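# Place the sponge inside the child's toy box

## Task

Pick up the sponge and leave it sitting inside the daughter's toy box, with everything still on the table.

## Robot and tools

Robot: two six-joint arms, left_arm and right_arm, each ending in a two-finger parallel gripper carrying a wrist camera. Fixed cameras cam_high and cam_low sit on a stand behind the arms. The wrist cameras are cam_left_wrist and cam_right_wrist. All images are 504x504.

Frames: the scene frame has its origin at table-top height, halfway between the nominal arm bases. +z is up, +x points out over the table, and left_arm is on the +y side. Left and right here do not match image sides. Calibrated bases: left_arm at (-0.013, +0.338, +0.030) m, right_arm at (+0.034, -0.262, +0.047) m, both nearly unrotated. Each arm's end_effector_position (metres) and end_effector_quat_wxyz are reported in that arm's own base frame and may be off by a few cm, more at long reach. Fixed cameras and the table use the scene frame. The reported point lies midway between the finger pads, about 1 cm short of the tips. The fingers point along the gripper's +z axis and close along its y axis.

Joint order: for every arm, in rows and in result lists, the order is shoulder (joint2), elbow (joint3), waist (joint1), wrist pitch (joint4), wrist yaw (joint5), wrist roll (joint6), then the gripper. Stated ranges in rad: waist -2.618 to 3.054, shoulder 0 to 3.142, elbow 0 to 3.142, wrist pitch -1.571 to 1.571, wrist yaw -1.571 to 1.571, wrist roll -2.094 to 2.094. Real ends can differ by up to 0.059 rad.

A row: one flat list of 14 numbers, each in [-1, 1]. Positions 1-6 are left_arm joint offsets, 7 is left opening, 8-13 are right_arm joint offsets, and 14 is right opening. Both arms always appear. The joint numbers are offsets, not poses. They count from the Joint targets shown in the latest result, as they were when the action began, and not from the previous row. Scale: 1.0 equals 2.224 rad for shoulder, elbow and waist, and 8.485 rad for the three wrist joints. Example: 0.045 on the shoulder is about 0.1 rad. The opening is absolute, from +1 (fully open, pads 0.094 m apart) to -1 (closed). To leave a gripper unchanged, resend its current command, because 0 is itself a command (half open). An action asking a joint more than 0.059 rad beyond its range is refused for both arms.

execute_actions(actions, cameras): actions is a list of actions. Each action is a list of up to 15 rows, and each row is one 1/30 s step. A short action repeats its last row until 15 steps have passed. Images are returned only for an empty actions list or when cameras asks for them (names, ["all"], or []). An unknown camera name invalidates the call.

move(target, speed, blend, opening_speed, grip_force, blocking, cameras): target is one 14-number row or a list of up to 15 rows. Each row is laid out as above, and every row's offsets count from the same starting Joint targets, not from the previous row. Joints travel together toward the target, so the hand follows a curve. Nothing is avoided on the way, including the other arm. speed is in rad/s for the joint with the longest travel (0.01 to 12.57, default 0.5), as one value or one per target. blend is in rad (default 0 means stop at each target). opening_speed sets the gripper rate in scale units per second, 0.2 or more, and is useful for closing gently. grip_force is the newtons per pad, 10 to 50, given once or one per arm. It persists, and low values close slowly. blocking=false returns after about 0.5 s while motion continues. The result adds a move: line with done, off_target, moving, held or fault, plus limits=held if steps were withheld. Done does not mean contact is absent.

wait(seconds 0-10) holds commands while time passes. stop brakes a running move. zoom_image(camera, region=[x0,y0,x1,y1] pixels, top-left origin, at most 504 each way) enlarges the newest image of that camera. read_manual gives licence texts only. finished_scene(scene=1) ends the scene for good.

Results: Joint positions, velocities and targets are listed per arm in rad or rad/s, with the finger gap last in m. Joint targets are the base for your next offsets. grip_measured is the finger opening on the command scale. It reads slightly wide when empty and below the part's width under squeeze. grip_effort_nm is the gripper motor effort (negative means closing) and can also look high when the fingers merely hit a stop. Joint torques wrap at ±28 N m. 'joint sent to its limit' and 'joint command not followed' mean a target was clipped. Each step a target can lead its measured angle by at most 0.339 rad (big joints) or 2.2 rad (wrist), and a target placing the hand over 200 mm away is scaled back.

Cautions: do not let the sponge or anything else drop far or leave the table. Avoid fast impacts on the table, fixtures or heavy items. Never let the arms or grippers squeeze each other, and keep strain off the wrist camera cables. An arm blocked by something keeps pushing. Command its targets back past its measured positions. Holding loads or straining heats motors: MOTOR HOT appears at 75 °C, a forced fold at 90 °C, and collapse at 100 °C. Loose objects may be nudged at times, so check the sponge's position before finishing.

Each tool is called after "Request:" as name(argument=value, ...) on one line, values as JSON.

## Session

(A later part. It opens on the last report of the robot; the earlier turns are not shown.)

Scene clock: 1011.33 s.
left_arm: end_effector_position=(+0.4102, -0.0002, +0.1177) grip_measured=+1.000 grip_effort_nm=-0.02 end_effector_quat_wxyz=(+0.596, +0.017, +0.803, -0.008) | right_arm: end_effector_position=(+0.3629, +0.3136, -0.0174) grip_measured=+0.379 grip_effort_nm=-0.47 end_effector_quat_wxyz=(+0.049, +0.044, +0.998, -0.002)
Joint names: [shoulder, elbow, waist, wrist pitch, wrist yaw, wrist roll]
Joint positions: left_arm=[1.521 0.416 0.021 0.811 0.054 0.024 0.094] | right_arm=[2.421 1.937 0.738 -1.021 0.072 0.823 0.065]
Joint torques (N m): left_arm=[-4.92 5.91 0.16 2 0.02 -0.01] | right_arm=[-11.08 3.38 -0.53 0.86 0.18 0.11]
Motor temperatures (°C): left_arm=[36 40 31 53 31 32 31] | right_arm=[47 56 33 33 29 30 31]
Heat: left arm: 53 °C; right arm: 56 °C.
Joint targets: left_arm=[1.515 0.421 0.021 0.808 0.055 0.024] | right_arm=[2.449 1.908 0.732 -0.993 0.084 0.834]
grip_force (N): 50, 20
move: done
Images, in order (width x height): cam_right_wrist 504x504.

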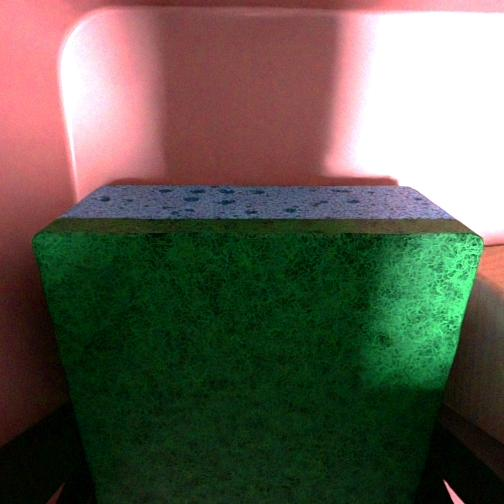

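Request:
move(target=[0,0,0,0,0,0,1, 0,0,0,0,0,0,0.62], opening_speed=0.3, cameras=["cam_low","cam_high","cam_right_wrist"])

Request:
zoom_image(camera="cam_high", region=[150, 210, 300, 330])

Scene clock: 1030.80 s.
left_arm: end_effector_position=(+0.4102, -0.0002, +0.1177) grip_measured=+1.000 grip_effort_nm=-0.02 end_effector_quat_wxyz=(+0.596, +0.017, +0.803, -0.008) | right_arm: end_effector_position=(+0.3619, +0.3124, -0.0211) grip_measured=+0.618 grip_effort_nm=0.13 end_effector_quat_wxyz=(+0.048, +0.044, +0.998, -0.004)
Joint names: [shoulder, elbow, waist, wrist pitch, wrist yaw, wrist roll]
Joint positions: left_arm=[1.521 0.416 0.021 0.811 0.054 0.024 0.094] | right_arm=[2.421 1.922 0.738 -1.009 0.073 0.823 0.076]
Joint torques (N m): left_arm=[-4.92 5.86 0.01 2.04 0.05 -0.02] | right_arm=[-11.04 4.44 -0.54 0.7 0.16 0.11]
Motor temperatures (°C): left_arm=[36 40 31 53 31 32 31] | right_arm=[47 56 32 33 29 30 31]
Heat: left arm: 53 °C; right arm: 56 °C.
Joint targets: left_arm=[1.515 0.421 0.021 0.808 0.055 0.024] | right_arm=[2.449 1.908 0.732 -0.993 0.084 0.834]
grip_force (N): 50, 20
move: done
Images, in order (width x height): cam_high 504x504, cam_low 504x504, cam_right_wrist 504x504.

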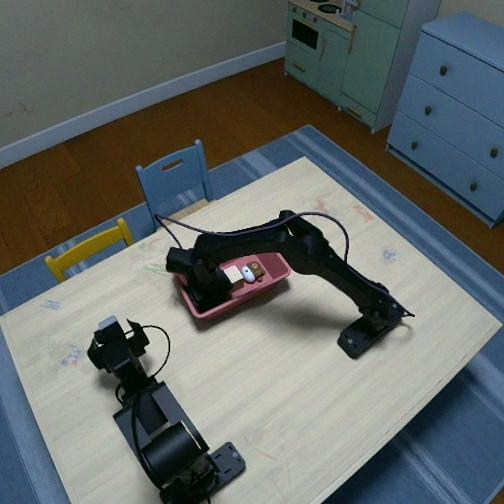

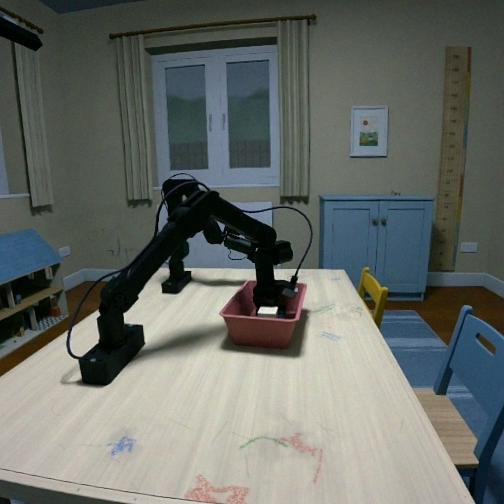

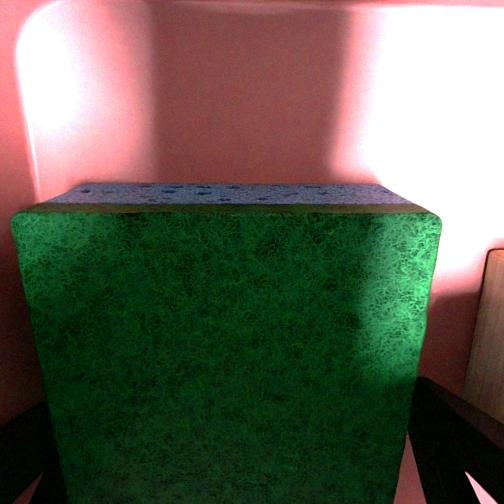

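Scaled by 3.360 from the camera's 504x504 image, which has a finer 720x720 frame.

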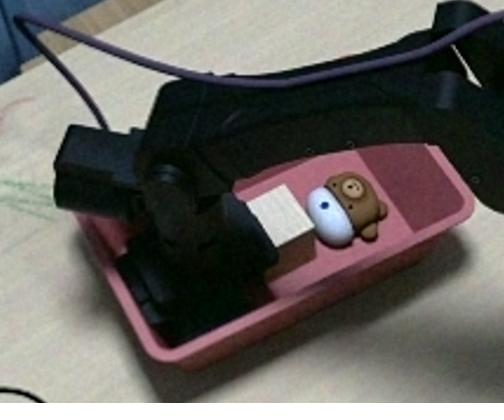

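Request:
move(target=[0,0,0,0,0,0,1, -0.0076,0.0670,0.0072,-0.01685,0,0,0.62], speed=0.12, cameras=["cam_low","cam_high","cam_right_wrist"])

Scene clock: 1069.43 s.
left_arm: end_effector_position=(+0.4102, -0.0002, +0.1177) grip_measured=+1.000 grip_effort_nm=-0.02 end_effector_quat_wxyz=(+0.596, +0.017, +0.803, -0.008) | right_arm: end_effector_position=(+0.3628, +0.3144, +0.0048) grip_measured=+0.618 grip_effort_nm=0.11 end_effector_quat_wxyz=(+0.044, +0.043, +0.998, -0.008)
Joint names: [shoulder, elbow, waist, wrist pitch, wrist yaw, wrist roll]
Joint positions: left_arm=[1.521 0.416 0.021 0.811 0.054 0.024 0.094] | right_arm=[2.421 2.028 0.739 -1.128 0.073 0.823 0.076]
Joint torques (N m): left_arm=[-5.07 5.89 -0.12 2.03 0.01 -0.03] | right_arm=[-12.56 7.87 0.64 0.39 0.16 0.11]
Motor temperatures (°C): left_arm=[36 39 31 53 31 32 31] | right_arm=[46 58 32 33 29 30 31]
Heat: left arm: 53 °C; right arm: 58 °C.
Joint targets: left_arm=[1.515 0.421 0.021 0.808 0.055 0.024] | right_arm=[2.432 2.057 0.748 -1.137 0.084 0.834]
grip_force (N): 50, 20
move: done
Images, in order (width x height): cam_high 504x504, cam_low 504x504, cam_right_wrist 504x504.

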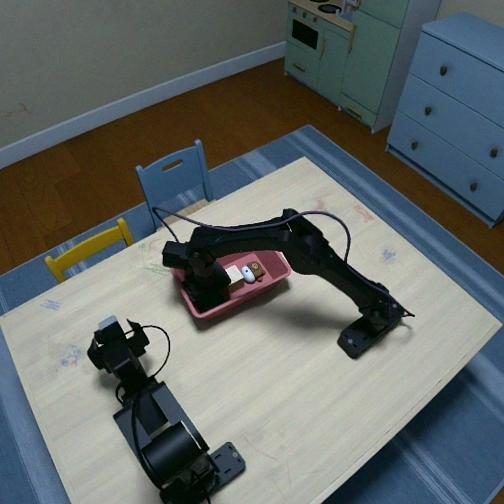

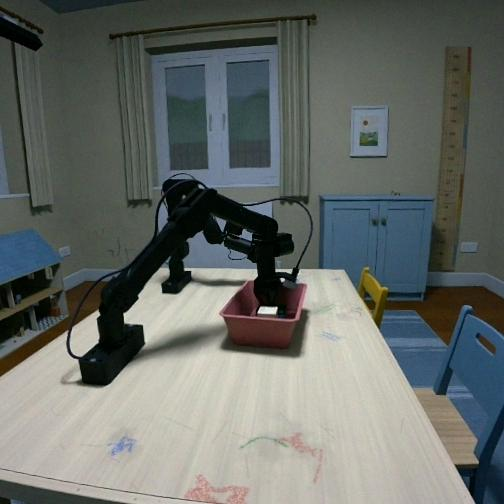

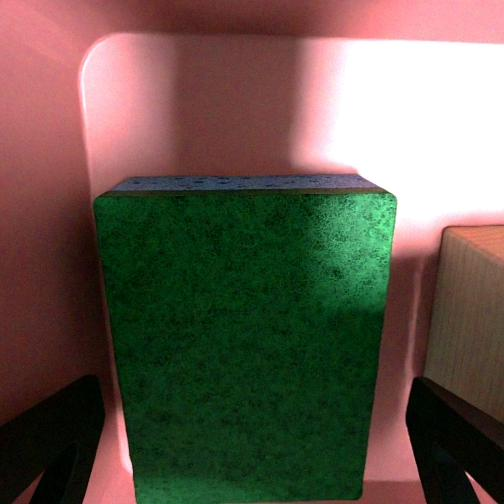

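Request:
move(target=[[0,0,0,0,0,0,1, -0.0013,0.1515,0,-0.0383,0,0,0.62],[0,0,0,0,0,0,1, -0.4173,-0.2100,-0.3363,-0.0183,-0.0105,-0.0983,0.62]], speed=[0.35, 0.7], blend=[0.06, 0], cameras=["cam_high","cam_low","cam_right_wrist"])

Request:
zoom_image(camera="cam_high", region=[150, 210, 310, 330])

Scene clock: 1093.60 s.
left_arm: end_effector_position=(+0.4102, -0.0002, +0.1177) grip_measured=+1.000 grip_effort_nm=-0.02 end_effector_quat_wxyz=(+0.596, +0.017, +0.803, -0.008) | right_arm: end_effector_position=(+0.3312, +0.0011, +0.2278) grip_measured=+0.618 grip_effort_nm=0.11 end_effector_quat_wxyz=(+0.175, +0.004, +0.984, +0.000)
Joint names: [shoulder, elbow, waist, wrist pitch, wrist yaw, wrist roll]
Joint positions: left_arm=[1.521 0.416 0.021 0.811 0.054 0.024 0.094] | right_arm=[1.517 1.603 0.001 -1.304 0.002 0.01 0.076]
Joint torques (N m): left_arm=[-4.98 5.78 -0.02 2.05 0.01 -0.02] | right_arm=[-7.12 4.85 -0.17 1.26 -0.08 -0.1]
Motor temperatures (°C): left_arm=[36 39 31 53 31 32 31] | right_arm=[47 61 32 33 29 30 31]
Heat: left arm: 53 °C; right arm: 61 °C.
Joint targets: left_arm=[1.515 0.421 0.021 0.808 0.055 0.024] | right_arm=[1.503 1.590 0.000 -1.292 -0.005 -0.001]
grip_force (N): 50, 20
move: done
Images, in order (width x height): cam_high 504x504, cam_low 504x504, cam_right_wrist 504x504.

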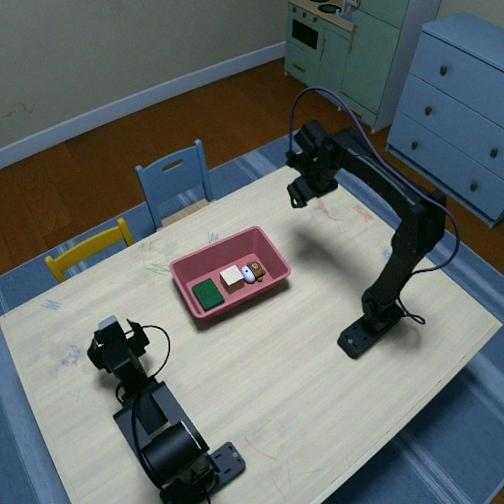

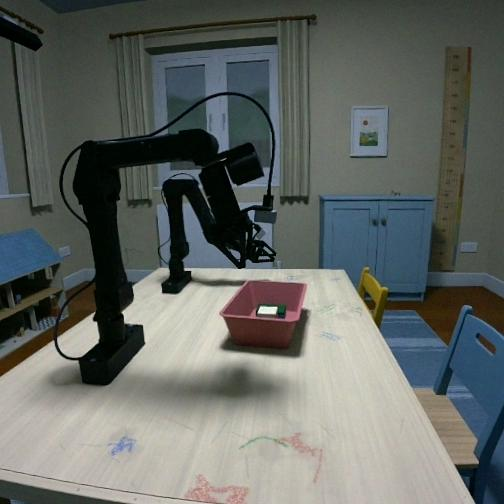

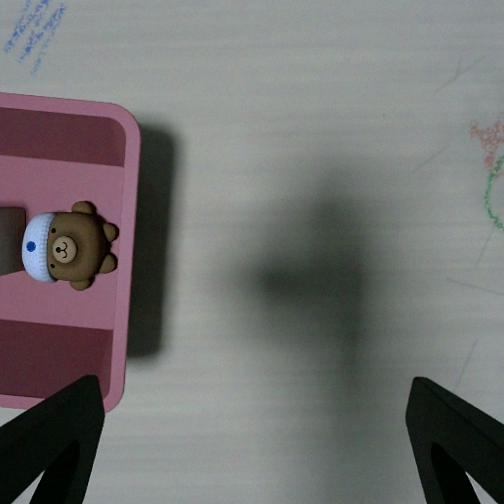

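Scaled by 3.150 from the camera's 504x504 image, which has a finer 720x720 frame.

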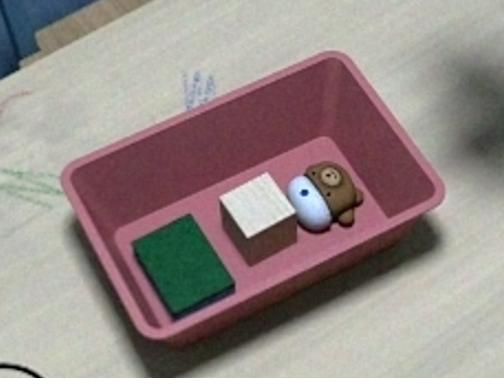

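Request:
finished_scene(scene=1)

The scene is finished: the task was done.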